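# Swing backboard clips outward into the frame groove

## Task

Rotate each metal clip on the backboard outward so that its free end lodges in the groove cut into the frame's inner wall, keeping the backboard held in place; every clip must end up this way.

## Robot and tools

Robot: two arms, left_arm and right_arm, each with a two-finger gripper and a wrist camera. Both bases sit on mounting plates joined by one metal frame behind them; a plate and its half of that frame count as part of its arm for closeness checks. Calibrated bases: left_arm at (+0.025, +0.305, +0.280) m, right_arm at (-0.032, -0.281, +0.280) m.

Scene frame: origin at table-top height, midway between the nominal bases; +x points out over the table, +z up, and left_arm is on the +y side (this is not the left of any image). Results report each gripper's end_effector_position (m) and end_effector_quat_wxyz in this frame; these can be a few cm off, more at long reach. The reported point lies between the finger pads, roughly 1 cm short of the tips. Fingers point along the gripper's +z and close along its y.

Command row (shared by execute_actions and move): a single list of 14 numbers, each in [-1, 1]. First 7 are left_arm: dx, dy, dz, rx, ry, rz, opening; next 7 are right_arm in the same order. Both halves are always required. dx..rz are an offset, not a pose: they are measured from that arm's Hand target as it was when the action or move began, expressed in the Hand target's own axes. A value of 1.0 means 0.6 m for dx/dy/dz or 180 degrees; rx, ry, rz form one rotation vector. Within one action every row counts from that same starting target, not from the prior row, so sending the same offset twice moves the arm twice. Six zeros re-request the current Hand target. Opening is absolute, not an offset: +1 is fully open (0.094 m), -1 is closed.

execute_actions(actions, cameras): actions holds at most one item. [] just looks and returns state (with pictures). {"rows": [...], "steps": n} runs up to 15 rows, one per control step of 1/30 s; n is 4 to 15 (default 15) and the last row repeats if rows are fewer than steps. {"steps": n} without rows waits up to 300 steps counted from the previous result, including your thinking time. The result is captured 4 steps before the action finishes; those last steps run afterwards. cameras lists names (cam_high, cam_left_wrist, cam_right_wrist), ["all"] or [].

move(target, speed, blend, blocking, cameras): drives grippers along straight lines. target is one 14-number row or a list of up to 15 rows, every row offset from the same starting Hand targets. speed is m/s, 0.002 to 0.5 (default 0.25; rotation up to twice that in rad/s), one value or one per target. blend (m) rounds corners between listed targets; 0 stops at each. All paths finish together, last at least 0.5 s, and are cut off after 10 s. blocking=false returns about 0.5 s after the start. New openings in later targets are applied only after the arms come to rest there. The result adds a move: line giving the ending (done, off_target, moving, held, fault) and limits (paced = pose clipped, held = steps withheld by a check). An arm not named in the ending is done: at rest within 10 mm and 2 degrees. Neither done nor off_target tells you about contact.



Control behaviour: each step the commanded pose is clipped to 100 mm and 20 degrees from the measured gripper pose. Hand target in a result is where the next offsets count from. Friction and weight may leave a gripper a centimetre or more short in free air; that is not proof of contact. If it stays short, send the remaining gap as an offset. To stop pushing on something, command the target back beyond the gripper.

Gripping: grip_measured uses the opening scale; empty it reads up to ~1.6 mm wide, and on a hard part under full squeeze up to ~0.064 narrower than the part. Force goes to its limit about 0.05 below the first-touch reading. Release by commanding well above grip_measured. grip_effort_nm is motor effort (negative = closing), not pad force. Joint torques include gravity; joints 1 to 3 wrap sign beyond ±28 N m. Joint velocities "within noise" means the arm is still.

Avoid: dropping or knocking anything off the table, releasing moving parts, slams, hard hits and heavy presses (faster moves and targets set deeper past contact push harder), any contact or squeeze between the two arms, and paths passing near an arm's own base (go around it), since that can flip shoulder posture. A wrist close to the first joint axis can swing the arm. Keep arms from staying stretched, holding loads or straining at unreachable poses: a MOTOR HOT line appears at 75 °C, and at 90 °C that arm folds and is disabled. Brief external tugs on held parts may occur.

Each tool is called after ">>>" as name([rows], argument=value, ...), one row to a line, values as JSON.

## Session

>>> execute_actions(actions=[])

Scene clock: 0.00 s of 6600.00 s.
left_arm: end_effector_position=(+0.1455, +0.0137, +0.3858) grip_measured=+1.000 grip_effort_nm=n/a end_effector_quat_wxyz=(+0.158, +0.448, +0.879, +0.041) | right_arm: end_effector_position=(+0.0007, -0.5750, +0.1914) grip_measured=+1.000 grip_effort_nm=n/a end_effector_quat_wxyz=(-0.028, +0.985, -0.127, -0.109)
Joint positions: left_arm=[-1.336 1.609 1.209 -1.037 -0.307 -0.391 0.094] | right_arm=[-1.3 2.105 1.031 -0.614 0.18 2.057 0.094]
Joint velocities: within noise
Joint torques (N m): no reading
Motor temperatures (°C): left_arm=[27 36 34 42 26 31 26] | right_arm=[24 33 37 40 24 26 26]
Heat: left arm: 42 °C; right arm: 40 °C.
Hand target: left_arm +0.1470, +0.0119, +0.3903; +0.164, +0.446, +0.879, +0.037 | right_arm -0.0012, -0.5733, +0.1915; -0.031, +0.985, -0.127, -0.115

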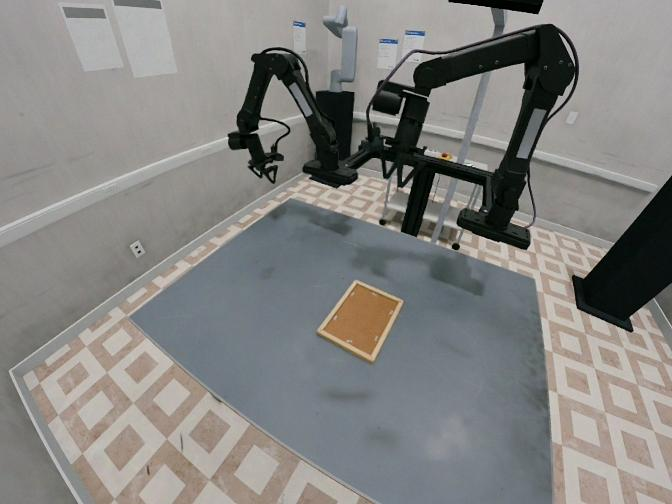

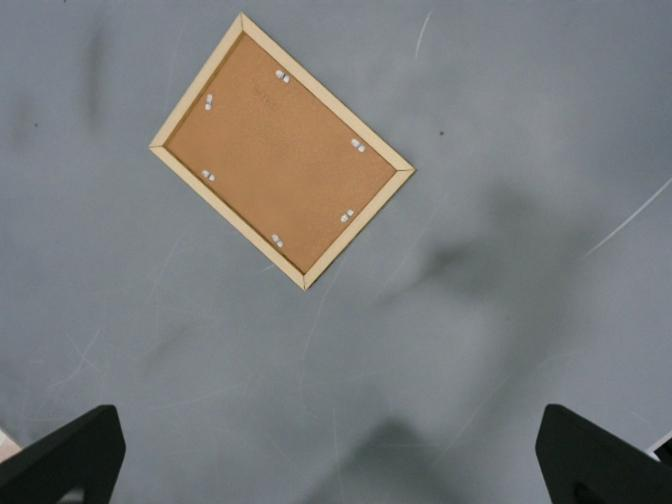

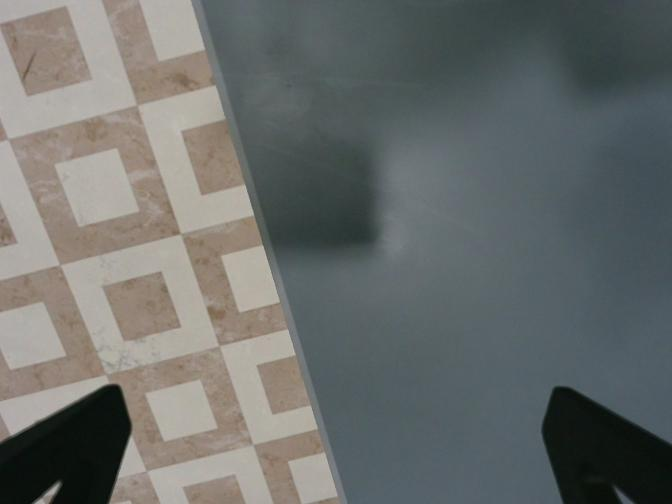

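>>> zoom_image(camera="cam_left_wrist", region=[140, 0, 430, 300])

>>> zoom_image(camera="cam_left_wrist", region=[180, 50, 310, 150])

>>> zoom_image(camera="cam_left_wrist", region=[310, 110, 420, 250])

>>> zoom_image(camera="cam_left_wrist", region=[180, 150, 320, 270])

Scaled by 1.680 from the camera's 672x504 image, which has a finer 960x720 frame.

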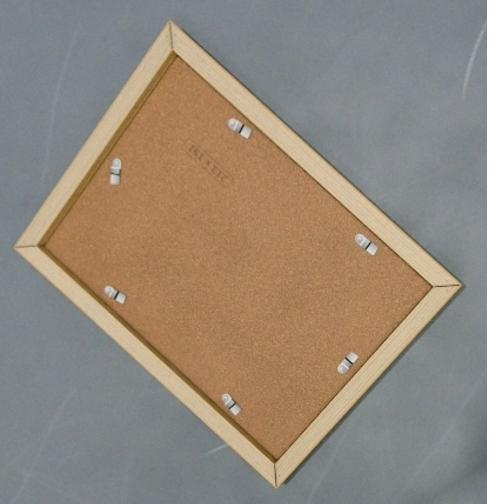

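Scaled by 3.877 from the camera's 672x504 image, which has a finer 960x720 frame.

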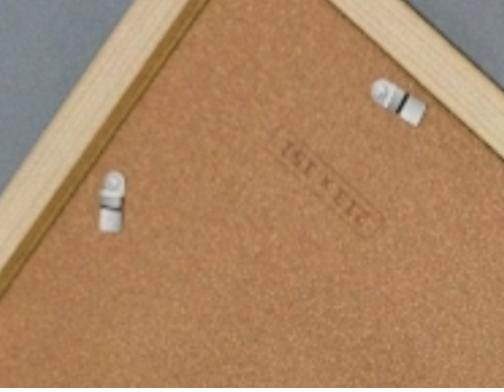

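Scaled by 3.600 from the camera's 672x504 image, which has a finer 960x720 frame.

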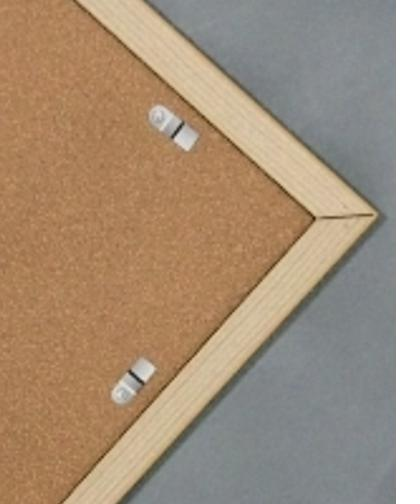

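Scaled by 3.600 from the camera's 672x504 image, which has a finer 960x720 frame.

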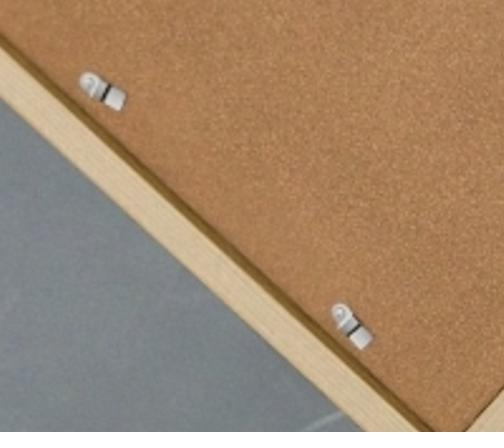

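>>> move(target=[-0.108, 0.262, 0.3578, 0.0281, 0.1073, -0.2745, -1, 0,0,0,0,0,0,1], cameras=["cam_left_wrist", "cam_high"])

Scene clock: 5.30 s of 6600.00 s.
left_arm: end_effector_position=(+0.3719, +0.0412, +0.2374) grip_measured=-0.986 grip_effort_nm=-0.701 end_effector_quat_wxyz=(+0.004, +0.036, +0.999, +0.001) | right_arm: end_effector_position=(+0.0007, -0.5750, +0.1914) grip_measured=+1.000 grip_effort_nm=-0.042 end_effector_quat_wxyz=(-0.028, +0.985, -0.127, -0.109)
Joint positions: left_arm=[-0.638 2.34 1.686 -0.91 -0.019 -0.586 0.001] | right_arm=[-1.3 2.105 1.031 -0.614 0.18 2.057 0.094]
Joint velocities: within noise
Joint torques (N m): left_arm=[-0.42 -11.14 7.16 0.1 0.05 -0.09] | right_arm=[-0.16 -9.16 4.27 -0.18 0.18 -0.03]
Motor temperatures (°C): left_arm=[27 36 35 41 26 31 26] | right_arm=[24 35 37 39 24 26 26]
Heat: left arm: 41 °C; right arm: 39 °C.
Hand target: left_arm +0.3729, +0.0374, +0.2377; +0.000, +0.033, +0.999, +0.000 | right_arm -0.0012, -0.5733, +0.1915; -0.031, +0.985, -0.127, -0.115
Off the commanded pose: left_arm 0.004 m, 0 deg | right_arm 0.003 m, 1 deg.
Kept back: nothing.
move: done
camera_calibration:
cam_left_wrist: T_world_to_cam=[[-0.0689017, -0.997609, 0.00531939, 0.0663799], [-0.911926, 0.0651441, 0.405151, 0.282876], [-0.404529, 0.0230647, -0.914234, 0.450101], [0, 0, 0, 1]] pos_world=[0.444614, 0.0374121, 0.296537]
Images, in order (width x height): cam_high 672x504, cam_left_wrist 672x504.

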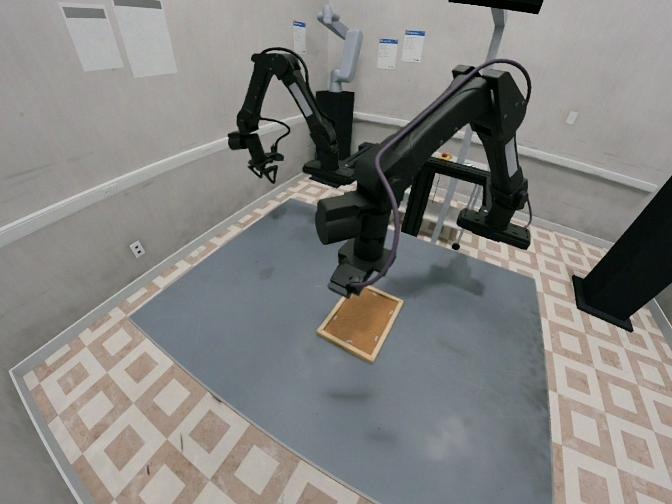

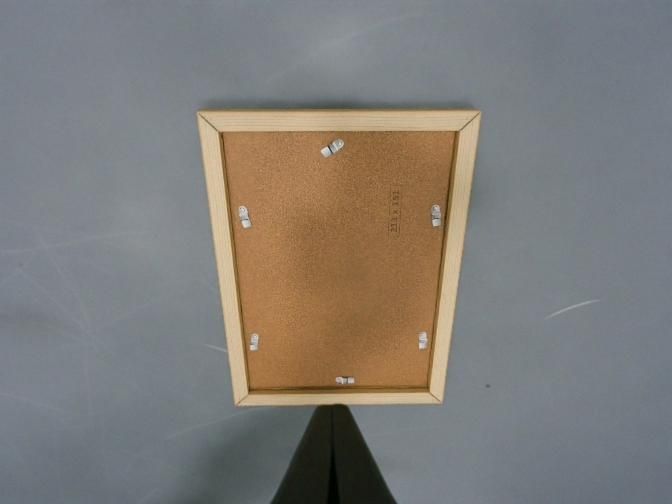

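>>> zoom_image(camera="cam_left_wrist", region=[190, 100, 340, 240])

>>> zoom_image(camera="cam_left_wrist", region=[230, 310, 370, 410])

>>> zoom_image(camera="cam_left_wrist", region=[380, 190, 480, 410])

Scaled by 3.360 from the camera's 672x504 image, which has a finer 960x720 frame.

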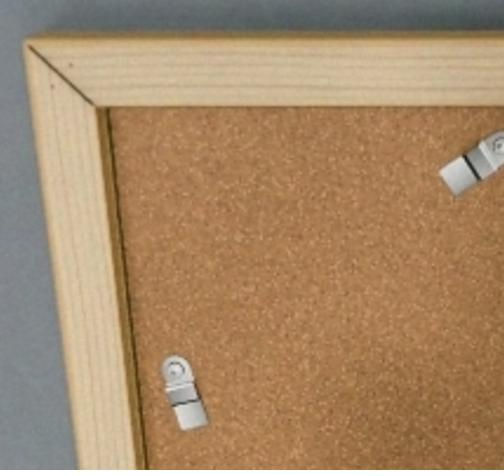

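Scaled by 3.600 from the camera's 672x504 image, which has a finer 960x720 frame.

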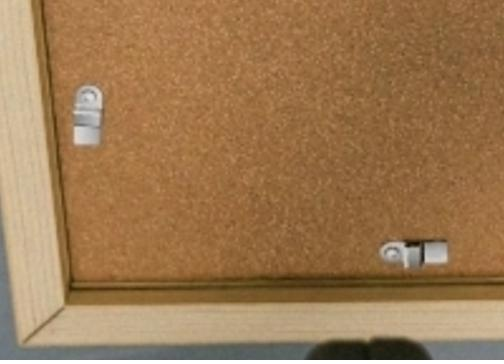

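Scaled by 2.291 from the camera's 672x504 image, which has a finer 960x720 frame.

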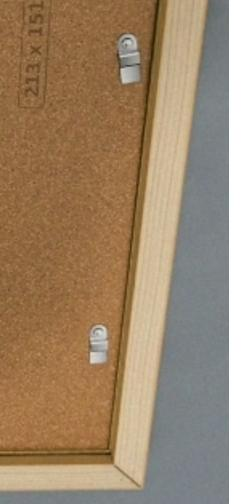

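>>> move(target=[0.2377, -0.0968, 0.2878, 0, 0, 0, -1, 0,0,0,0,0,0,1], cameras=["cam_left_wrist"])

Scene clock: 15.27 s of 6600.00 s.
left_arm: end_effector_position=(+0.2262, -0.0140, +0.0687) grip_measured=-0.986 grip_effort_nm=-0.701 end_effector_quat_wxyz=(-0.001, +0.039, +0.999, -0.002) | right_arm: end_effector_position=(+0.0007, -0.5750, +0.1914) grip_measured=+1.000 grip_effort_nm=-0.032 end_effector_quat_wxyz=(-0.028, +0.985, -0.127, -0.109)
Joint positions: left_arm=[-0.986 2.609 1.338 -0.301 -0.009 -0.928 0.001] | right_arm=[-1.3 2.105 1.031 -0.614 0.18 2.057 0.094]
Joint velocities: within noise
Joint torques (N m): left_arm=[0.1 -10.89 2.61 0.32 -0.05 -0.11] | right_arm=[0.02 -8.94 4.31 -0.2 0.16 -0.02]
Motor temperatures (°C): left_arm=[27 39 35 41 26 30 26] | right_arm=[24 38 37 39 24 26 26]
Heat: left arm: 41 °C; right arm: 39 °C.
Hand target: left_arm +0.2269, -0.0111, +0.0649; +0.000, +0.033, +0.999, +0.000 | right_arm -0.0012, -0.5733, +0.1915; -0.031, +0.985, -0.127, -0.115
Off the commanded pose: left_arm 0.005 m, 1 deg | right_arm 0.003 m, 1 deg.
Kept back: nothing.
move: done
camera_calibration:
cam_left_wrist: T_world_to_cam=[[-0.0753976, -0.997093, 0.0109867, 0.003247], [-0.907231, 0.0731666, 0.414221, 0.220354], [-0.41382, 0.0212638, -0.91011, 0.240001], [0, 0, 0, 1]] pos_world=[0.299474, -0.0179883, 0.127117]
Images, in order (width x height): cam_left_wrist 672x504.

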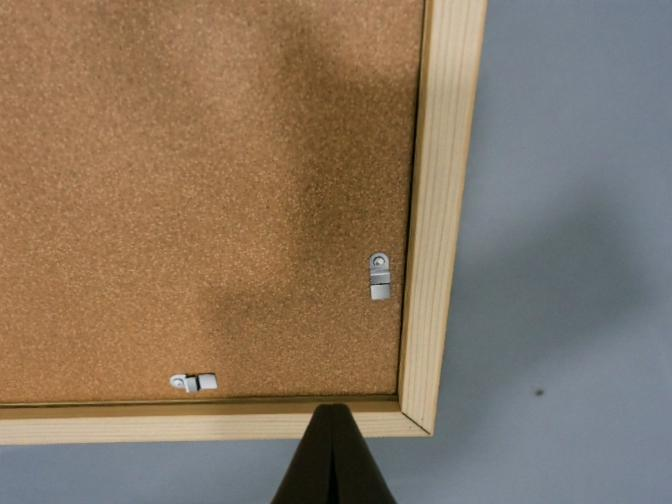

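>>> zoom_image(camera="cam_left_wrist", region=[300, 230, 470, 440])

>>> zoom_image(camera="cam_left_wrist", region=[150, 350, 260, 450])

Scaled by 2.400 from the camera's 672x504 image, which has a finer 960x720 frame.

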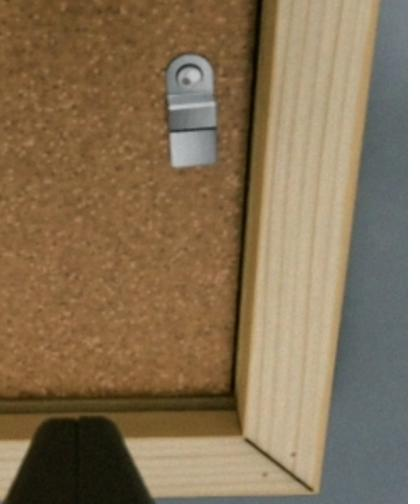

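Scaled by 4.582 from the camera's 672x504 image, which has a finer 960x720 frame.

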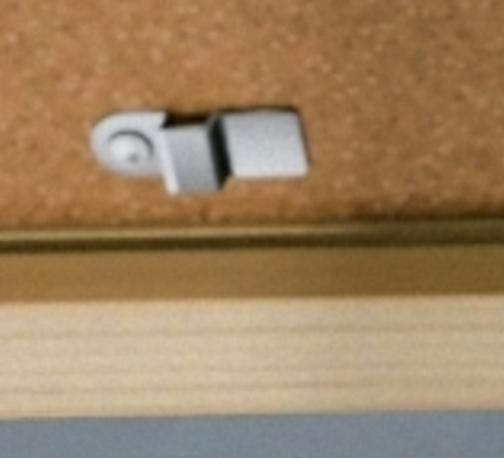

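>>> move(target=[-0.0085, -0.0038, 0.0478, 0, 0, 0, -1, 0,0,0,0,0,0,1], cameras=["cam_left_wrist"], speed=0.1)

Scene clock: 17.00 s of 6600.00 s.
left_arm: end_effector_position=(+0.2271, -0.0113, +0.0403) grip_measured=-0.986 grip_effort_nm=-0.706 end_effector_quat_wxyz=(-0.005, +0.035, +0.999, +0.003) | right_arm: end_effector_position=(+0.0007, -0.5750, +0.1914) grip_measured=+1.000 grip_effort_nm=-0.042 end_effector_quat_wxyz=(-0.028, +0.985, -0.127, -0.109)
Joint positions: left_arm=[-0.979 2.705 1.385 -0.264 -0.009 -0.929 0.001] | right_arm=[-1.3 2.105 1.031 -0.614 0.18 2.057 0.094]
Joint velocities: within noise
Joint torques (N m): left_arm=[0.21 -10.4 3.96 0.28 -0.05 -0.03] | right_arm=[-0.05 -9.02 4.38 -0.17 0.17 -0.02]
Motor temperatures (°C): left_arm=[27 39 35 41 25 30 26] | right_arm=[24 38 37 39 24 26 26]
Heat: left arm: 41 °C; right arm: 39 °C.
Hand target: left_arm +0.2319, -0.0137, +0.0362; +0.000, +0.033, +0.999, +0.000 | right_arm -0.0012, -0.5733, +0.1915; -0.031, +0.985, -0.127, -0.115
Off the commanded pose: left_arm 0.007 m, 1 deg | right_arm 0.003 m, 1 deg.
Kept back: nothing.
move: done
camera_calibration:
cam_left_wrist: T_world_to_cam=[[-0.0675256, -0.997717, 0.00143226, 0.00491385], [-0.905077, 0.0618597, 0.420723, 0.231859], [-0.419851, 0.0271133, -0.907188, 0.215742], [0, 0, 0, 1]] pos_world=[0.300761, -0.0152896, 0.0981634]
Images, in order (width x height): cam_left_wrist 672x504.

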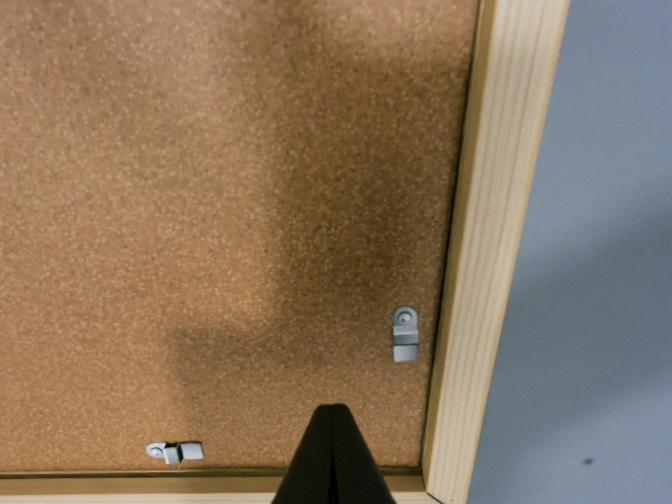

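>>> move(target=[-0.0067, -0.0085, 0.0237, 0, 0, 0, -1, 0,0,0,0,0,0,1], cameras=["cam_left_wrist"], speed=0.05)

Scene clock: 18.07 s of 6600.00 s.
left_arm: end_effector_position=(+0.2311, -0.0179, +0.0267) grip_measured=-0.986 grip_effort_nm=-0.706 end_effector_quat_wxyz=(-0.003, +0.035, +0.999, +0.001) | right_arm: end_effector_position=(+0.0007, -0.5750, +0.1914) grip_measured=+1.000 grip_effort_nm=-0.037 end_effector_quat_wxyz=(-0.028, +0.985, -0.127, -0.109)
Joint positions: left_arm=[-0.979 2.762 1.445 -0.262 -0.009 -0.929 0.001] | right_arm=[-1.3 2.105 1.031 -0.614 0.18 2.057 0.094]
Joint velocities: within noise
Joint torques (N m): left_arm=[0.28 -10.43 4.03 0.26 -0.06 -0.03] | right_arm=[-0.18 -9.01 4.21 -0.23 0.18 0.01]
Motor temperatures (°C): left_arm=[27 39 35 41 25 30 26] | right_arm=[24 38 37 39 24 26 26]
Heat: left arm: 41 °C; right arm: 39 °C.
Hand target: left_arm +0.2356, -0.0191, +0.0220; +0.000, +0.033, +0.999, +0.000 | right_arm -0.0012, -0.5733, +0.1915; -0.031, +0.985, -0.127, -0.115
Off the commanded pose: left_arm 0.007 m, 1 deg | right_arm 0.003 m, 1 deg.
Kept back: nothing.
move: done
camera_calibration:
cam_left_wrist: T_world_to_cam=[[-0.0674726, -0.997708, 0.0051064, -0.00152297], [-0.90612, 0.0634193, 0.41824, 0.241964], [-0.417606, 0.0235928, -0.908322, 0.204795], [0, 0, 0, 1]] pos_world=[0.304669, -0.0216964, 0.0848285]
Images, in order (width x height): cam_left_wrist 672x504.

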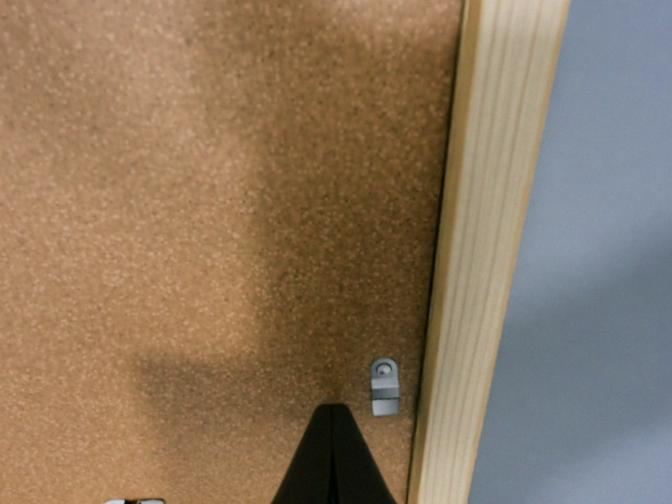

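>>> move(target=[0,0,0.005, 0, 0, 0, -1, 0,0,0,0,0,0,1], cameras=[], speed=0.03)

>>> zoom_image(camera="cam_left_wrist", region=[280, 330, 430, 440])

Scene clock: 19.30 s of 6600.00 s.
left_arm: end_effector_position=(+0.2314, -0.0183, +0.0242) grip_measured=-0.986 grip_effort_nm=-0.706 end_effector_quat_wxyz=(-0.003, +0.035, +0.999, +0.001) | right_arm: end_effector_position=(+0.0007, -0.5750, +0.1914) grip_measured=+1.000 grip_effort_nm=-0.037 end_effector_quat_wxyz=(-0.028, +0.985, -0.127, -0.109)
Joint positions: left_arm=[-0.979 2.772 1.452 -0.261 -0.009 -0.929 0.001] | right_arm=[-1.3 2.105 1.031 -0.614 0.18 2.057 0.094]
Joint velocities: within noise
Joint torques (N m): left_arm=[0.29 -10.39 3.99 0.29 -0.05 -0.02] | right_arm=[-0.06 -9.05 4.45 -0.22 0.17 0]
Motor temperatures (°C): left_arm=[27 39 35 41 25 30 26] | right_arm=[24 38 37 39 24 26 26]
Heat: left arm: 41 °C; right arm: 39 °C.
Hand target: left_arm +0.2356, -0.0191, +0.0190; +0.000, +0.033, +0.999, +0.000 | right_arm -0.0012, -0.5733, +0.1915; -0.031, +0.985, -0.127, -0.115
Off the commanded pose: left_arm 0.007 m, 1 deg | right_arm 0.003 m, 1 deg.
Kept back: nothing.
move: done
No camera images: "cameras" was empty.

Scaled by 3.360 from the camera's 672x504 image, which has a finer 960x720 frame.

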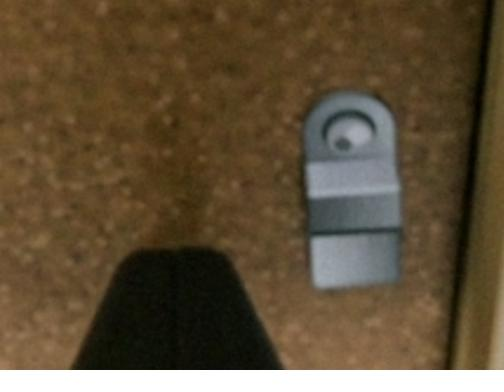

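>>> move(target=[0,0,0.004, 0, 0, 0, -1, 0,0,0,0,0,0,1], cameras=[], speed=0.03)

>>> move(target=[0,0,0.0035, 0, 0, 0, -1, 0,0,0,0,0,0,1], cameras=["cam_left_wrist"], speed=0.03)

Scene clock: 20.23 s of 6600.00 s.
left_arm: end_effector_position=(+0.2319, -0.0192, +0.0234) grip_measured=-0.986 grip_effort_nm=-0.696 end_effector_quat_wxyz=(-0.003, +0.035, +0.999, +0.000) | right_arm: end_effector_position=(+0.0007, -0.5750, +0.1914) grip_measured=+1.000 grip_effort_nm=-0.037 end_effector_quat_wxyz=(-0.028, +0.985, -0.127, -0.109)
Joint positions: left_arm=[-0.979 2.775 1.456 -0.259 -0.009 -0.929 0.001] | right_arm=[-1.3 2.105 1.031 -0.614 0.18 2.057 0.094]
Joint velocities: within noise
Joint torques (N m): left_arm=[0.29 -10.06 4.05 0.3 -0.06 -0.02] | right_arm=[0.03 -8.92 4.33 -0.16 0.17 0]
Motor temperatures (°C): left_arm=[27 40 35 41 25 30 26] | right_arm=[24 38 37 38 24 26 26]
Heat: left arm: 41 °C; right arm: 38 °C.
Hand target: left_arm +0.2357, -0.0193, +0.0167; +0.001, +0.033, +0.999, +0.000 | right_arm -0.0012, -0.5733, +0.1915; -0.031, +0.985, -0.127, -0.115
Off the commanded pose: left_arm 0.008 m, 0 deg | right_arm 0.003 m, 1 deg.
Kept back: nothing.
move: done
No camera images: "cameras" was empty.

Scene clock: 20.93 s of 6600.00 s.
left_arm: end_effector_position=(+0.2318, -0.0191, +0.0232) grip_measured=-0.986 grip_effort_nm=-0.701 end_effector_quat_wxyz=(-0.003, +0.035, +0.999, +0.000) | right_arm: end_effector_position=(+0.0007, -0.5750, +0.1914) grip_measured=+1.000 grip_effort_nm=-0.032 end_effector_quat_wxyz=(-0.028, +0.985, -0.127, -0.109)
Joint positions: left_arm=[-0.979 2.775 1.456 -0.259 -0.009 -0.929 0.001] | right_arm=[-1.3 2.105 1.031 -0.614 0.18 2.057 0.094]
Joint velocities: within noise
Joint torques (N m): left_arm=[0.32 -9.47 4.34 0.32 -0.06 -0.03] | right_arm=[-0.01 -9.13 4.12 -0.2 0.17 0.01]
Motor temperatures (°C): left_arm=[27 39 35 41 25 30 26] | right_arm=[24 39 37 38 24 26 26]
Heat: left arm: 41 °C; right arm: 39 °C.
Hand target: left_arm +0.2357, -0.0193, +0.0146; +0.001, +0.033, +0.999, +0.000 | right_arm -0.0012, -0.5733, +0.1915; -0.031, +0.985, -0.127, -0.115
Off the commanded pose: left_arm 0.009 m, 0 deg | right_arm 0.003 m, 1 deg.
Kept back: nothing.
move: done
camera_calibration:
cam_left_wrist: T_world_to_cam=[[-0.0674533, -0.9977, 0.00663731, -0.00265329], [-0.906552, 0.0640663, 0.417203, 0.244266], [-0.416669, 0.0221246, -0.908789, 0.201688], [0, 0, 0, 1]] pos_world=[0.305298, -0.0227587, 0.0814007]
Images, in order (width x height): cam_left_wrist 672x504.

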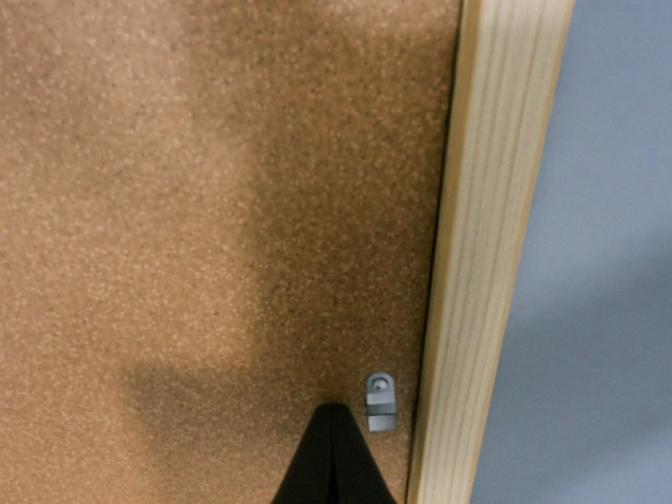

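>>> move(target=[0,0,-0.0068, 0, 0, 0, -1, 0,0,0,0,0,0,1], cameras=[], speed=0.03)

>>> move(target=[0,-0.011,0, 0, 0, 0, -1, 0,0,0,0,0,0,1], cameras=["cam_left_wrist"], speed=0.03)

>>> zoom_image(camera="cam_left_wrist", region=[280, 330, 430, 440])

Scene clock: 21.97 s of 6600.00 s.
left_arm: end_effector_position=(+0.2318, -0.0191, +0.0232) grip_measured=-0.986 grip_effort_nm=-0.701 end_effector_quat_wxyz=(-0.003, +0.035, +0.999, +0.000) | right_arm: end_effector_position=(+0.0007, -0.5750, +0.1914) grip_measured=+1.000 grip_effort_nm=-0.037 end_effector_quat_wxyz=(-0.028, +0.985, -0.127, -0.109)
Joint positions: left_arm=[-0.979 2.775 1.456 -0.259 -0.009 -0.929 0.001] | right_arm=[-1.3 2.105 1.031 -0.614 0.18 2.057 0.094]
Joint velocities: within noise
Joint torques (N m): left_arm=[0.31 -10.63 3.78 0.27 -0.05 -0.02] | right_arm=[-0.16 -9.18 4.31 -0.15 0.22 -0.05]
Motor temperatures (°C): left_arm=[27 39 35 41 25 30 26] | right_arm=[24 39 37 38 24 26 26]
Heat: left arm: 41 °C; right arm: 39 °C.
Hand target: left_arm +0.2357, -0.0192, +0.0186; +0.001, +0.033, +0.999, +0.000 | right_arm -0.0012, -0.5733, +0.1915; -0.031, +0.985, -0.127, -0.115
Off the commanded pose: left_arm 0.006 m, 0 deg | right_arm 0.003 m, 1 deg.
Kept back: nothing.
move: done
No camera images: "cameras" was empty.

Scene clock: 22.67 s of 6600.00 s.
left_arm: end_effector_position=(+0.2350, -0.0240, +0.0235) grip_measured=-0.986 grip_effort_nm=-0.701 end_effector_quat_wxyz=(-0.001, +0.035, +0.999, -0.003) | right_arm: end_effector_position=(+0.0007, -0.5750, +0.1914) grip_measured=+1.000 grip_effort_nm=-0.037 end_effector_quat_wxyz=(-0.028, +0.985, -0.127, -0.109)
Joint positions: left_arm=[-0.979 2.782 1.478 -0.267 -0.009 -0.93 0.001] | right_arm=[-1.3 2.105 1.031 -0.614 0.18 2.057 0.094]
Joint velocities: within noise
Joint torques (N m): left_arm=[-0.5 -10.44 4.44 0.19 -0.05 -0.11] | right_arm=[-0.25 -9.17 4.26 -0.19 0.19 -0.05]
Motor temperatures (°C): left_arm=[27 39 35 40 25 30 26] | right_arm=[24 39 37 38 24 26 26]
Heat: left arm: 40 °C; right arm: 39 °C.
Hand target: left_arm +0.2351, -0.0257, +0.0186; +0.000, +0.033, +0.999, +0.000 | right_arm -0.0012, -0.5733, +0.1915; -0.031, +0.985, -0.127, -0.115
Off the commanded pose: left_arm 0.005 m, 0 deg | right_arm 0.003 m, 1 deg.
Kept back: nothing.
move: done
camera_calibration:
cam_left_wrist: T_world_to_cam=[[-0.0666328, -0.9977, 0.0124537, -0.00769584], [-0.908235, 0.0658162, 0.413252, 0.247869], [-0.413121, 0.0162252, -0.910532, 0.202461], [0, 0, 0, 1]] pos_world=[0.308252, -0.0272769, 0.0820102]
Images, in order (width x height): cam_left_wrist 672x504.

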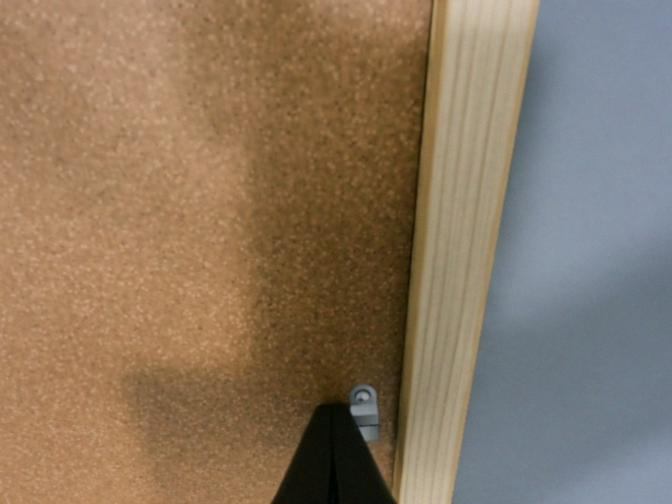

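Scaled by 3.360 from the camera's 672x504 image, which has a finer 960x720 frame.

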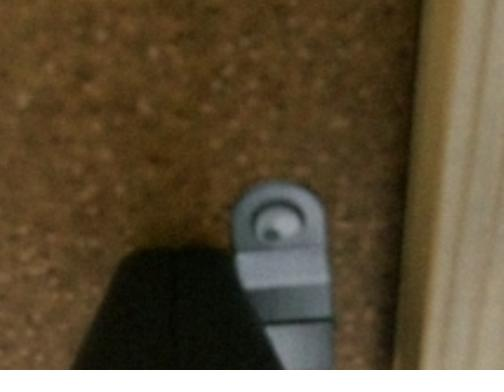

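>>> move(target=[0.0085,0.003,0, 0, 0, 0, -1, 0,0,0,0,0,0,1], cameras=[], speed=0.03)

>>> move(target=[0,-0.0125,0, 0, 0, 0, -1, 0,0,0,0,0,0,1], cameras=["cam_left_wrist"], speed=0.03)

>>> zoom_image(camera="cam_left_wrist", region=[280, 330, 430, 440])

Scene clock: 23.63 s of 6600.00 s.
left_arm: end_effector_position=(+0.2348, -0.0241, +0.0235) grip_measured=-0.986 grip_effort_nm=-0.696 end_effector_quat_wxyz=(+0.000, +0.032, +0.999, -0.002) | right_arm: end_effector_position=(+0.0007, -0.5750, +0.1914) grip_measured=+1.000 grip_effort_nm=-0.037 end_effector_quat_wxyz=(-0.028, +0.985, -0.127, -0.109)
Joint positions: left_arm=[-0.981 2.782 1.478 -0.267 -0.012 -0.937 0.001] | right_arm=[-1.3 2.105 1.031 -0.614 0.18 2.057 0.094]
Joint velocities: within noise
Joint torques (N m): left_arm=[-0.98 -11.11 2.58 0.32 -0.02 -0.08] | right_arm=[-0.13 -9.18 4.25 -0.19 0.18 -0.02]
Motor temperatures (°C): left_arm=[27 39 35 40 25 30 26] | right_arm=[24 39 37 38 24 26 26]
Heat: left arm: 40 °C; right arm: 39 °C.
Hand target: left_arm +0.2302, -0.0235, +0.0186; +0.000, +0.033, +0.999, +0.000 | right_arm -0.0012, -0.5733, +0.1915; -0.031, +0.985, -0.127, -0.115
Off the commanded pose: left_arm 0.007 m, 0 deg | right_arm 0.003 m, 1 deg.
Kept back: nothing.
move: done
No camera images: "cameras" was empty.

Scene clock: 24.33 s of 6600.00 s.
left_arm: end_effector_position=(+0.2328, -0.0263, +0.0235) grip_measured=-0.986 grip_effort_nm=-0.706 end_effector_quat_wxyz=(+0.002, +0.032, +0.999, +0.001) | right_arm: end_effector_position=(+0.0007, -0.5750, +0.1914) grip_measured=+1.000 grip_effort_nm=-0.032 end_effector_quat_wxyz=(-0.028, +0.985, -0.127, -0.109)
Joint positions: left_arm=[-0.991 2.785 1.487 -0.276 -0.019 -0.948 0.001] | right_arm=[-1.3 2.105 1.031 -0.614 0.18 2.057 0.094]
Joint velocities: within noise
Joint torques (N m): left_arm=[-1.06 -10.51 4.4 0.2 0.05 -0.09] | right_arm=[-0.13 -9.07 4.26 -0.17 0.2 0]
Motor temperatures (°C): left_arm=[27 39 35 40 25 30 26] | right_arm=[24 39 37 38 24 26 26]
Heat: left arm: 40 °C; right arm: 39 °C.
Hand target: left_arm +0.2298, -0.0312, +0.0187; +0.001, +0.033, +0.999, +0.000 | right_arm -0.0012, -0.5733, +0.1915; -0.031, +0.985, -0.127, -0.115
Off the commanded pose: left_arm 0.008 m, 0 deg | right_arm 0.003 m, 1 deg.
Kept back: nothing.
move: done
camera_calibration:
cam_left_wrist: T_world_to_cam=[[-0.060237, -0.998174, 0.00451466, -0.0114847], [-0.911306, 0.0568392, 0.407788, 0.246678], [-0.4073, 0.0204497, -0.913065, 0.200447], [0, 0, 0, 1]] pos_world=[0.305749, -0.0295838, 0.082481]
Images, in order (width x height): cam_left_wrist 672x504.

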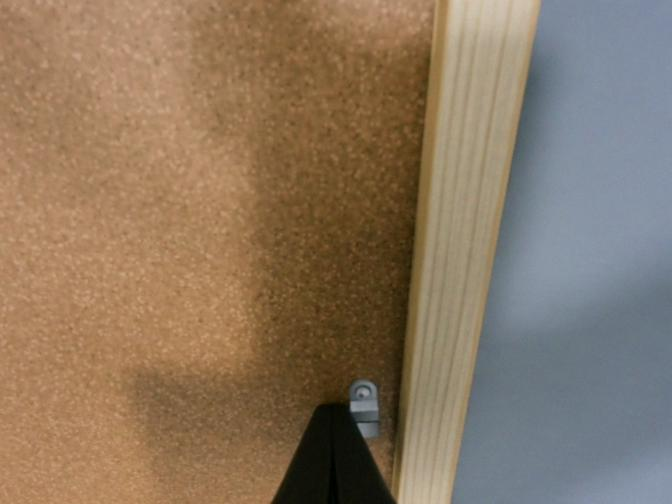

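Scaled by 3.360 from the camera's 672x504 image, which has a finer 960x720 frame.

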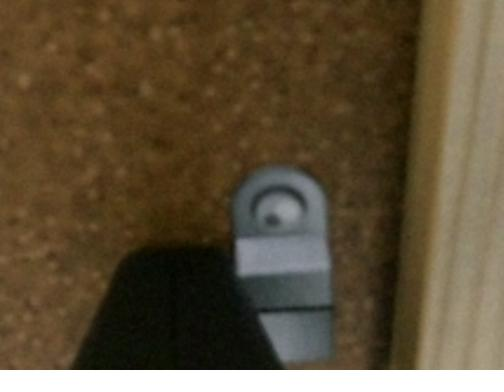

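>>> move(target=[0.0,0.012,0, 0, 0, 0, -1, 0,0,0,0,0,0,1], cameras=[], speed=0.05)

>>> move(target=[0.009,0.0,0, 0, 0, 0, -1, 0,0,0,0,0,0,1], cameras=["cam_left_wrist"], speed=0.05)

Scene clock: 26.40 s of 6600.00 s.
left_arm: end_effector_position=(+0.2328, -0.0264, +0.0235) grip_measured=-0.986 grip_effort_nm=-0.701 end_effector_quat_wxyz=(+0.002, +0.031, +1.000, +0.001) | right_arm: end_effector_position=(+0.0007, -0.5750, +0.1914) grip_measured=+1.000 grip_effort_nm=-0.037 end_effector_quat_wxyz=(-0.028, +0.985, -0.127, -0.109)
Joint positions: left_arm=[-0.991 2.785 1.488 -0.277 -0.019 -0.949 0.001] | right_arm=[-1.3 2.105 1.031 -0.614 0.18 2.057 0.094]
Joint velocities: within noise
Joint torques (N m): left_arm=[-0.21 -11.43 2.04 0.39 0.04 0] | right_arm=[-0.06 -9.2 4.3 -0.17 0.2 -0.01]
Motor temperatures (°C): left_arm=[27 40 35 40 25 30 26] | right_arm=[24 39 37 38 24 26 26]
Heat: left arm: 40 °C; right arm: 39 °C.
Hand target: left_arm +0.2302, -0.0239, +0.0186; +0.000, +0.033, +0.999, +0.000 | right_arm -0.0012, -0.5733, +0.1915; -0.031, +0.985, -0.127, -0.115
Off the commanded pose: left_arm 0.006 m, 0 deg | right_arm 0.003 m, 1 deg.
Kept back: nothing.
move: done
No camera images: "cameras" was empty.

Scene clock: 27.10 s of 6600.00 s.
left_arm: end_effector_position=(+0.2323, -0.0254, +0.0227) grip_measured=-0.986 grip_effort_nm=-0.711 end_effector_quat_wxyz=(+0.003, +0.031, +1.000, +0.000) | right_arm: end_effector_position=(+0.0007, -0.5750, +0.1914) grip_measured=+1.000 grip_effort_nm=-0.037 end_effector_quat_wxyz=(-0.028, +0.985, -0.127, -0.109)
Joint positions: left_arm=[-0.991 2.784 1.478 -0.265 -0.019 -0.949 0.001] | right_arm=[-1.3 2.105 1.031 -0.614 0.18 2.057 0.094]
Joint velocities: within noise
Joint torques (N m): left_arm=[-1.1 -11.77 1.51 0.39 0.05 -0.1] | right_arm=[-0.01 -9.1 4.34 -0.15 0.21 0]
Motor temperatures (°C): left_arm=[27 40 34 40 25 30 26] | right_arm=[24 39 37 38 24 26 26]
Heat: left arm: 40 °C; right arm: 39 °C.
Hand target: left_arm +0.2248, -0.0235, +0.0186; +0.000, +0.033, +0.999, +0.000 | right_arm -0.0012, -0.5733, +0.1915; -0.031, +0.985, -0.127, -0.115
Off the commanded pose: left_arm 0.009 m, 0 deg | right_arm 0.003 m, 1 deg.
Kept back: nothing.
move: done
camera_calibration:
cam_left_wrist: T_world_to_cam=[[-0.0590634, -0.99823, 0.00700644, -0.010944], [-0.912033, 0.0568141, 0.406164, 0.246631], [-0.405843, 0.0175993, -0.913774, 0.199066], [0, 0, 0, 1]] pos_world=[0.305078, -0.0284401, 0.0818058]
Images, in order (width x height): cam_left_wrist 672x504.

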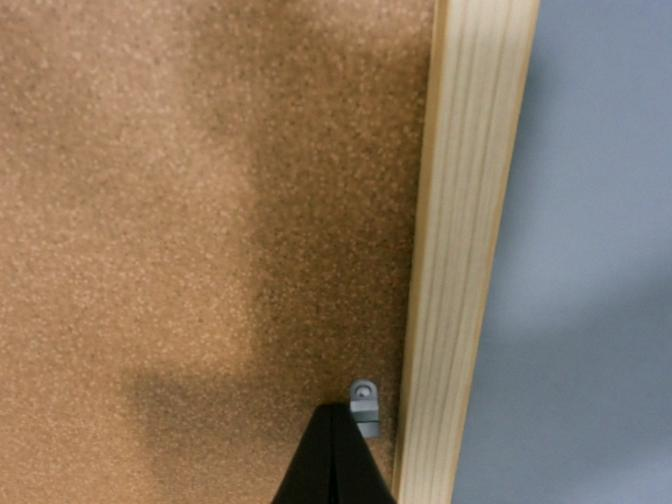

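>>> move([
  [0,0,-0.04,0,0,0,-1,0,0,0,0,0,0,1],
  [-0.0187,-0.0373,-0.0373,0,0,0,0.064,0,0,0,0,0,0,1],
], cameras=["cam_left_wrist"], speed=0.1)

Scene clock: 30.00 s of 6600.00 s.
left_arm: end_effector_position=(+0.2388, -0.0489, +0.0451) grip_measured=+0.061 grip_effort_nm=0.159 end_effector_quat_wxyz=(+0.007, +0.034, +0.999, -0.007) | right_arm: end_effector_position=(+0.0007, -0.5750, +0.1914) grip_measured=+1.000 grip_effort_nm=-0.032 end_effector_quat_wxyz=(-0.028, +0.985, -0.127, -0.109)
Joint positions: left_arm=[-1.008 2.751 1.551 -0.354 -0.016 -0.959 0.05] | right_arm=[-1.3 2.105 1.031 -0.614 0.18 2.057 0.094]
Joint velocities: within noise
Joint torques (N m): left_arm=[-0.59 -11.43 4 0.12 0.02 -0.1] | right_arm=[0.02 -9.22 4.34 -0.22 0.19 -0.01]
Motor temperatures (°C): left_arm=[27 41 34 40 25 30 26] | right_arm=[24 40 37 38 24 26 26]
Heat: left arm: 41 °C; right arm: 40 °C.
Hand target: left_arm +0.2344, -0.0466, +0.0410; +0.000, +0.034, +0.999, +0.000 | right_arm -0.0012, -0.5733, +0.1915; -0.031, +0.985, -0.127, -0.115
Off the commanded pose: left_arm 0.006 m, 1 deg | right_arm 0.003 m, 1 deg.
Kept back: nothing.
move: done
camera_calibration:
cam_left_wrist: T_world_to_cam=[[-0.0654417, -0.997621, 0.0216689, -0.0332261], [-0.914265, 0.0686458, 0.399258, 0.246285], [-0.399796, 0.00631697, -0.916583, 0.220706], [0, 0, 0, 1]] pos_world=[0.311233, -0.0514477, 0.104684]
Images, in order (width x height): cam_left_wrist 672x504.

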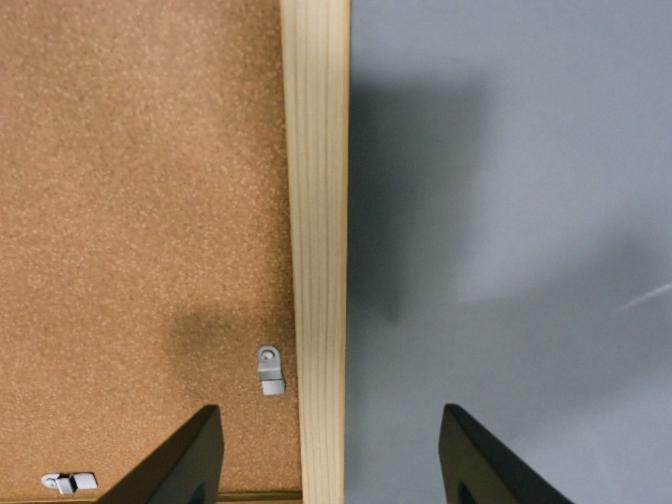

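>>> move(target=[0.0128,0.005,0.018,0,0,0,0.064,0,0,0,0,0,0,1], cameras=["cam_left_wrist"], speed=0.1)

Scene clock: 31.00 s of 6600.00 s.
left_arm: end_effector_position=(+0.2338, -0.0497, +0.0394) grip_measured=+0.061 grip_effort_nm=0.159 end_effector_quat_wxyz=(+0.006, +0.035, +0.999, -0.007) | right_arm: end_effector_position=(+0.0007, -0.5750, +0.1914) grip_measured=+1.000 grip_effort_nm=-0.037 end_effector_quat_wxyz=(-0.028, +0.985, -0.127, -0.109)
Joint positions: left_arm=[-1.019 2.766 1.551 -0.341 -0.016 -0.97 0.05] | right_arm=[-1.3 2.105 1.031 -0.614 0.18 2.057 0.094]
Joint velocities: within noise
Joint torques (N m): left_arm=[-0.61 -10.99 2.32 0.31 0.03 -0.11] | right_arm=[-0.09 -9.18 4.31 -0.2 0.19 0.01]
Motor temperatures (°C): left_arm=[27 41 34 40 25 30 26] | right_arm=[24 40 37 38 24 26 26]
Heat: left arm: 41 °C; right arm: 40 °C.
Hand target: left_arm +0.2269, -0.0431, +0.0302; +0.000, +0.033, +0.999, +0.000 | right_arm -0.0012, -0.5733, +0.1915; -0.031, +0.985, -0.127, -0.115
Off the commanded pose: left_arm 0.013 m, 1 deg | right_arm 0.003 m, 1 deg.
Kept back: nothing.
move: off_target (left_arm)
camera_calibration:
cam_left_wrist: T_world_to_cam=[[-0.0662056, -0.997581, 0.0211783, -0.0340475], [-0.913828, 0.0691428, 0.400172, 0.24396], [-0.400668, 0.0071403, -0.916195, 0.213705], [0, 0, 0, 1]] pos_world=[0.306308, -0.0523591, 0.0988904]
Images, in order (width x height): cam_left_wrist 672x504.

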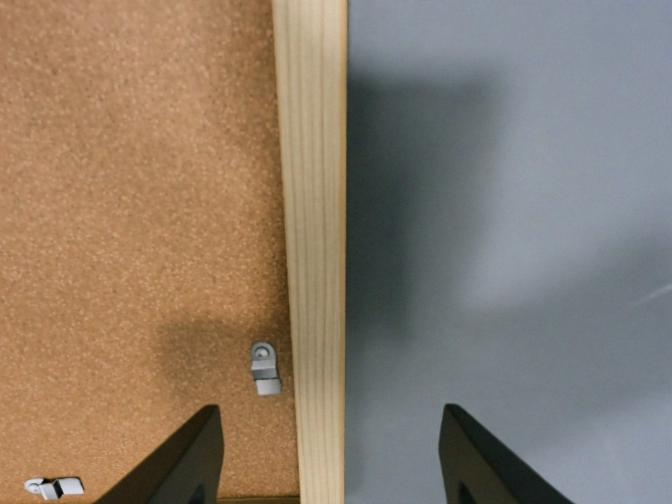

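>>> move(target=[0.004,0.010,0.018,0,0,0,0.064,0,0,0,0,0,0,1], cameras=["cam_left_wrist"], speed=0.1)

Scene clock: 32.07 s of 6600.00 s.
left_arm: end_effector_position=(+0.2296, -0.0429, +0.0273) grip_measured=+0.061 grip_effort_nm=0.159 end_effector_quat_wxyz=(+0.005, +0.034, +0.999, -0.005) | right_arm: end_effector_position=(+0.0007, -0.5750, +0.1914) grip_measured=+1.000 grip_effort_nm=-0.037 end_effector_quat_wxyz=(-0.028, +0.985, -0.127, -0.109)
Joint positions: left_arm=[-1.019 2.791 1.532 -0.302 -0.016 -0.97 0.05] | right_arm=[-1.3 2.105 1.031 -0.614 0.18 2.057 0.094]
Joint velocities: within noise
Joint torques (N m): left_arm=[-0.31 -10.96 2.39 0.32 0.02 -0.07] | right_arm=[-0.18 -9.14 4.34 -0.17 0.21 -0.04]
Motor temperatures (°C): left_arm=[27 41 34 40 25 30 26] | right_arm=[24 40 37 38 24 26 26]
Heat: left arm: 41 °C; right arm: 40 °C.
Hand target: left_arm +0.2249, -0.0370, +0.0194; +0.000, +0.033, +0.999, +0.000 | right_arm -0.0012, -0.5733, +0.1915; -0.031, +0.985, -0.127, -0.115
Off the commanded pose: left_arm 0.011 m, 1 deg | right_arm 0.003 m, 1 deg.
Kept back: nothing.
move: off_target (left_arm)
camera_calibration:
cam_left_wrist: T_world_to_cam=[[-0.0658406, -0.997678, 0.0174001, -0.0272465], [-0.912916, 0.0672679, 0.402565, 0.244107], [-0.402801, 0.0106203, -0.915226, 0.201569], [0, 0, 0, 1]] pos_world=[0.302247, -0.0457445, 0.086686]
Images, in order (width x height): cam_left_wrist 672x504.

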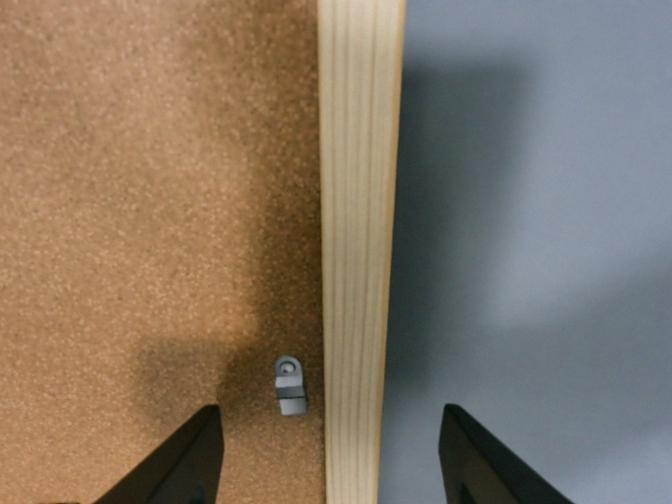

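>>> move(target=[-0.0035,-0.005,0.006,0,0,0,0.064,0,0,0,0,0,0,1], cameras=["cam_left_wrist"], speed=0.1)

Scene clock: 34.37 s of 6600.00 s.
left_arm: end_effector_position=(+0.2284, -0.0410, +0.0237) grip_measured=+0.061 grip_effort_nm=0.159 end_effector_quat_wxyz=(+0.003, +0.034, +0.999, -0.003) | right_arm: end_effector_position=(+0.0007, -0.5750, +0.1914) grip_measured=+1.000 grip_effort_nm=-0.037 end_effector_quat_wxyz=(-0.028, +0.985, -0.127, -0.109)
Joint positions: left_arm=[-1.019 2.801 1.534 -0.299 -0.016 -0.97 0.05] | right_arm=[-1.3 2.105 1.031 -0.614 0.18 2.057 0.094]
Joint velocities: within noise
Joint torques (N m): left_arm=[-0.28 -10.17 4.3 0.23 0.02 -0.07] | right_arm=[-0.13 -9.1 4.31 -0.18 0.18 -0.01]
Motor temperatures (°C): left_arm=[27 42 34 40 25 30 26] | right_arm=[24 40 37 38 24 26 26]
Heat: left arm: 42 °C; right arm: 40 °C.
Hand target: left_arm +0.2268, -0.0401, +0.0158; +0.000, +0.033, +0.999, +0.000 | right_arm -0.0012, -0.5733, +0.1915; -0.031, +0.985, -0.127, -0.115
Off the commanded pose: left_arm 0.008 m, 0 deg | right_arm 0.003 m, 1 deg.
Kept back: nothing.
move: done
camera_calibration:
cam_left_wrist: T_world_to_cam=[[-0.0658715, -0.997745, 0.0128856, -0.0252412], [-0.911605, 0.0654257, 0.405826, 0.243854], [-0.405754, 0.0149858, -0.913859, 0.198493], [0, 0, 0, 1]] pos_world=[0.301175, -0.0441132, 0.0827573]
Images, in order (width x height): cam_left_wrist 672x504.

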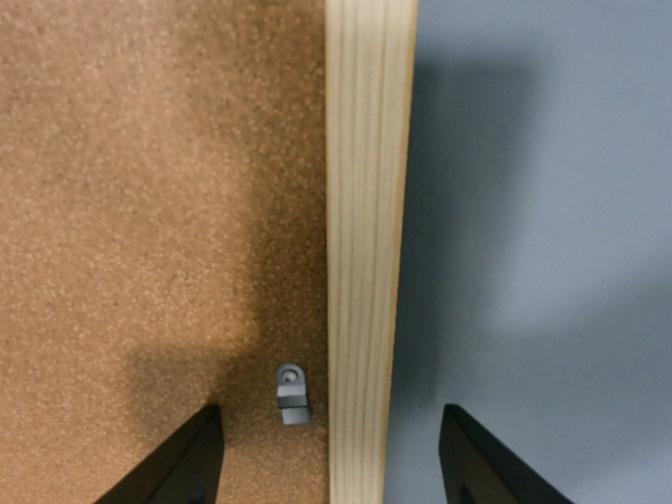

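>>> move(target=[-0.0083,-0.004,-0.003,0,0,0,0.064,0,0,0,0,0,0,1], cameras=["cam_left_wrist"], speed=0.1)

Scene clock: 35.30 s of 6600.00 s.
left_arm: end_effector_position=(+0.2315, -0.0463, +0.0242) grip_measured=+0.061 grip_effort_nm=0.154 end_effector_quat_wxyz=(+0.006, +0.034, +0.999, -0.006) | right_arm: end_effector_position=(+0.0007, -0.5750, +0.1914) grip_measured=+1.000 grip_effort_nm=-0.037 end_effector_quat_wxyz=(-0.028, +0.985, -0.127, -0.109)
Joint positions: left_arm=[-1.019 2.808 1.557 -0.307 -0.016 -0.97 0.05] | right_arm=[-1.3 2.105 1.031 -0.614 0.18 2.057 0.094]
Joint velocities: within noise
Joint torques (N m): left_arm=[0.25 -10.58 4.46 0.13 0.01 -0.02] | right_arm=[-0.21 -8.99 4.36 -0.16 0.22 -0.01]
Motor temperatures (°C): left_arm=[27 42 34 40 25 30 26] | right_arm=[24 40 37 38 24 26 26]
Heat: left arm: 42 °C; right arm: 40 °C.
Hand target: left_arm +0.2317, -0.0429, +0.0177; +0.001, +0.033, +0.999, +0.000 | right_arm -0.0012, -0.5733, +0.1915; -0.031, +0.985, -0.127, -0.115
Off the commanded pose: left_arm 0.007 m, 1 deg | right_arm 0.003 m, 1 deg.
Kept back: nothing.
move: done
camera_calibration:
cam_left_wrist: T_world_to_cam=[[-0.0658304, -0.997634, 0.0198216, -0.0305464], [-0.91333, 0.068244, 0.40146, 0.24751], [-0.401863, 0.00832459, -0.915662, 0.199143], [0, 0, 0, 1]] pos_world=[0.304076, -0.049023, 0.083588]
Images, in order (width x height): cam_left_wrist 672x504.

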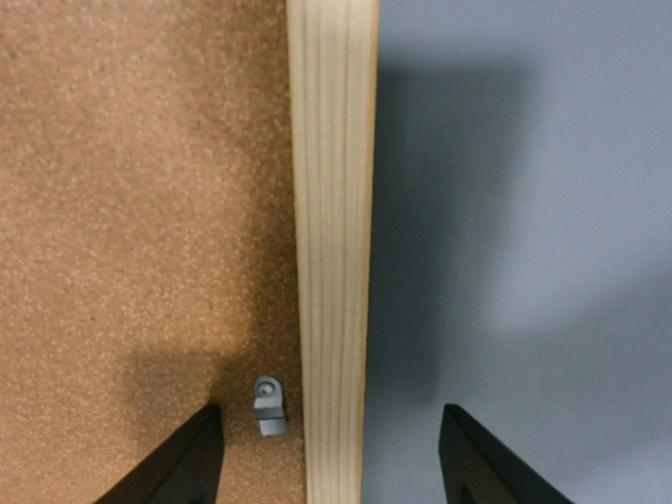

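>>> move(target=[0,0,0,0,0,0,-0.5,0,0,0,0,0,0,1], cameras=["cam_left_wrist"], speed=0.1)

>>> zoom_image(camera="cam_left_wrist", region=[230, 330, 430, 470])

Scene clock: 36.23 s of 6600.00 s.
left_arm: end_effector_position=(+0.2311, -0.0447, +0.0238) grip_measured=-0.497 grip_effort_nm=-0.115 end_effector_quat_wxyz=(+0.004, +0.034, +0.999, -0.004) | right_arm: end_effector_position=(+0.0007, -0.5750, +0.1914) grip_measured=+1.000 grip_effort_nm=-0.032 end_effector_quat_wxyz=(-0.028, +0.985, -0.127, -0.109)
Joint positions: left_arm=[-1.018 2.809 1.557 -0.312 -0.016 -0.97 0.024] | right_arm=[-1.3 2.105 1.031 -0.614 0.18 2.057 0.094]
Joint velocities: within noise
Joint torques (N m): left_arm=[0.18 -10.61 4.48 0.17 0.02 -0.02] | right_arm=[-0.32 -9.05 4.27 -0.17 0.19 -0.02]
Motor temperatures (°C): left_arm=[27 42 34 40 25 30 26] | right_arm=[24 40 37 38 24 26 26]
Heat: left arm: 42 °C; right arm: 40 °C.
Hand target: left_arm +0.2317, -0.0429, +0.0176; +0.001, +0.034, +0.999, +0.000 | right_arm -0.0012, -0.5733, +0.1915; -0.031, +0.985, -0.127, -0.115
Off the commanded pose: left_arm 0.006 m, 1 deg | right_arm 0.003 m, 1 deg.
Kept back: nothing.
move: done
camera_calibration:
cam_left_wrist: T_world_to_cam=[[-0.0650975, -0.997776, 0.0143412, -0.0290012], [-0.912391, 0.0653346, 0.404071, 0.246716], [-0.40411, 0.0132192, -0.914615, 0.199376], [0, 0, 0, 1]] pos_world=[0.303784, -0.0476914, 0.0830776]
Images, in order (width x height): cam_left_wrist 672x504.

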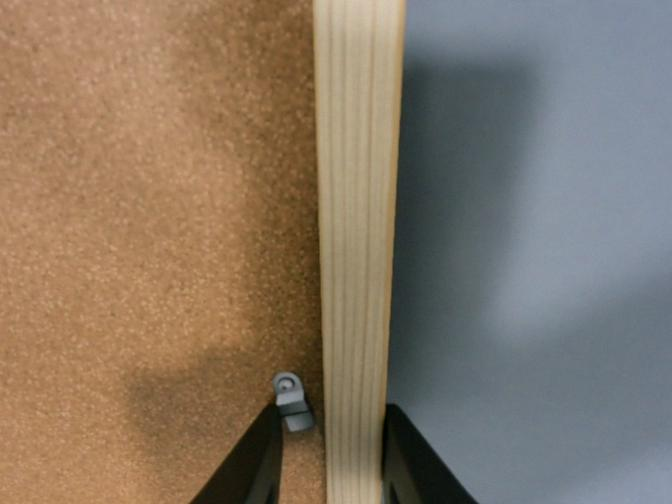

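Scaled by 2.520 from the camera's 672x504 image, which has a finer 960x720 frame.

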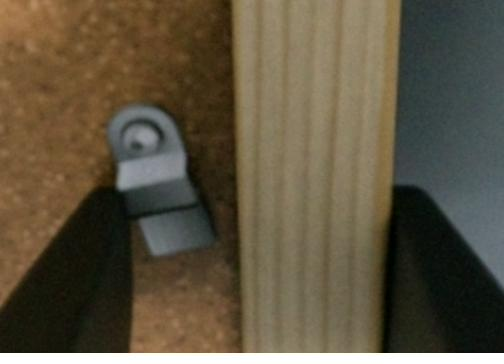

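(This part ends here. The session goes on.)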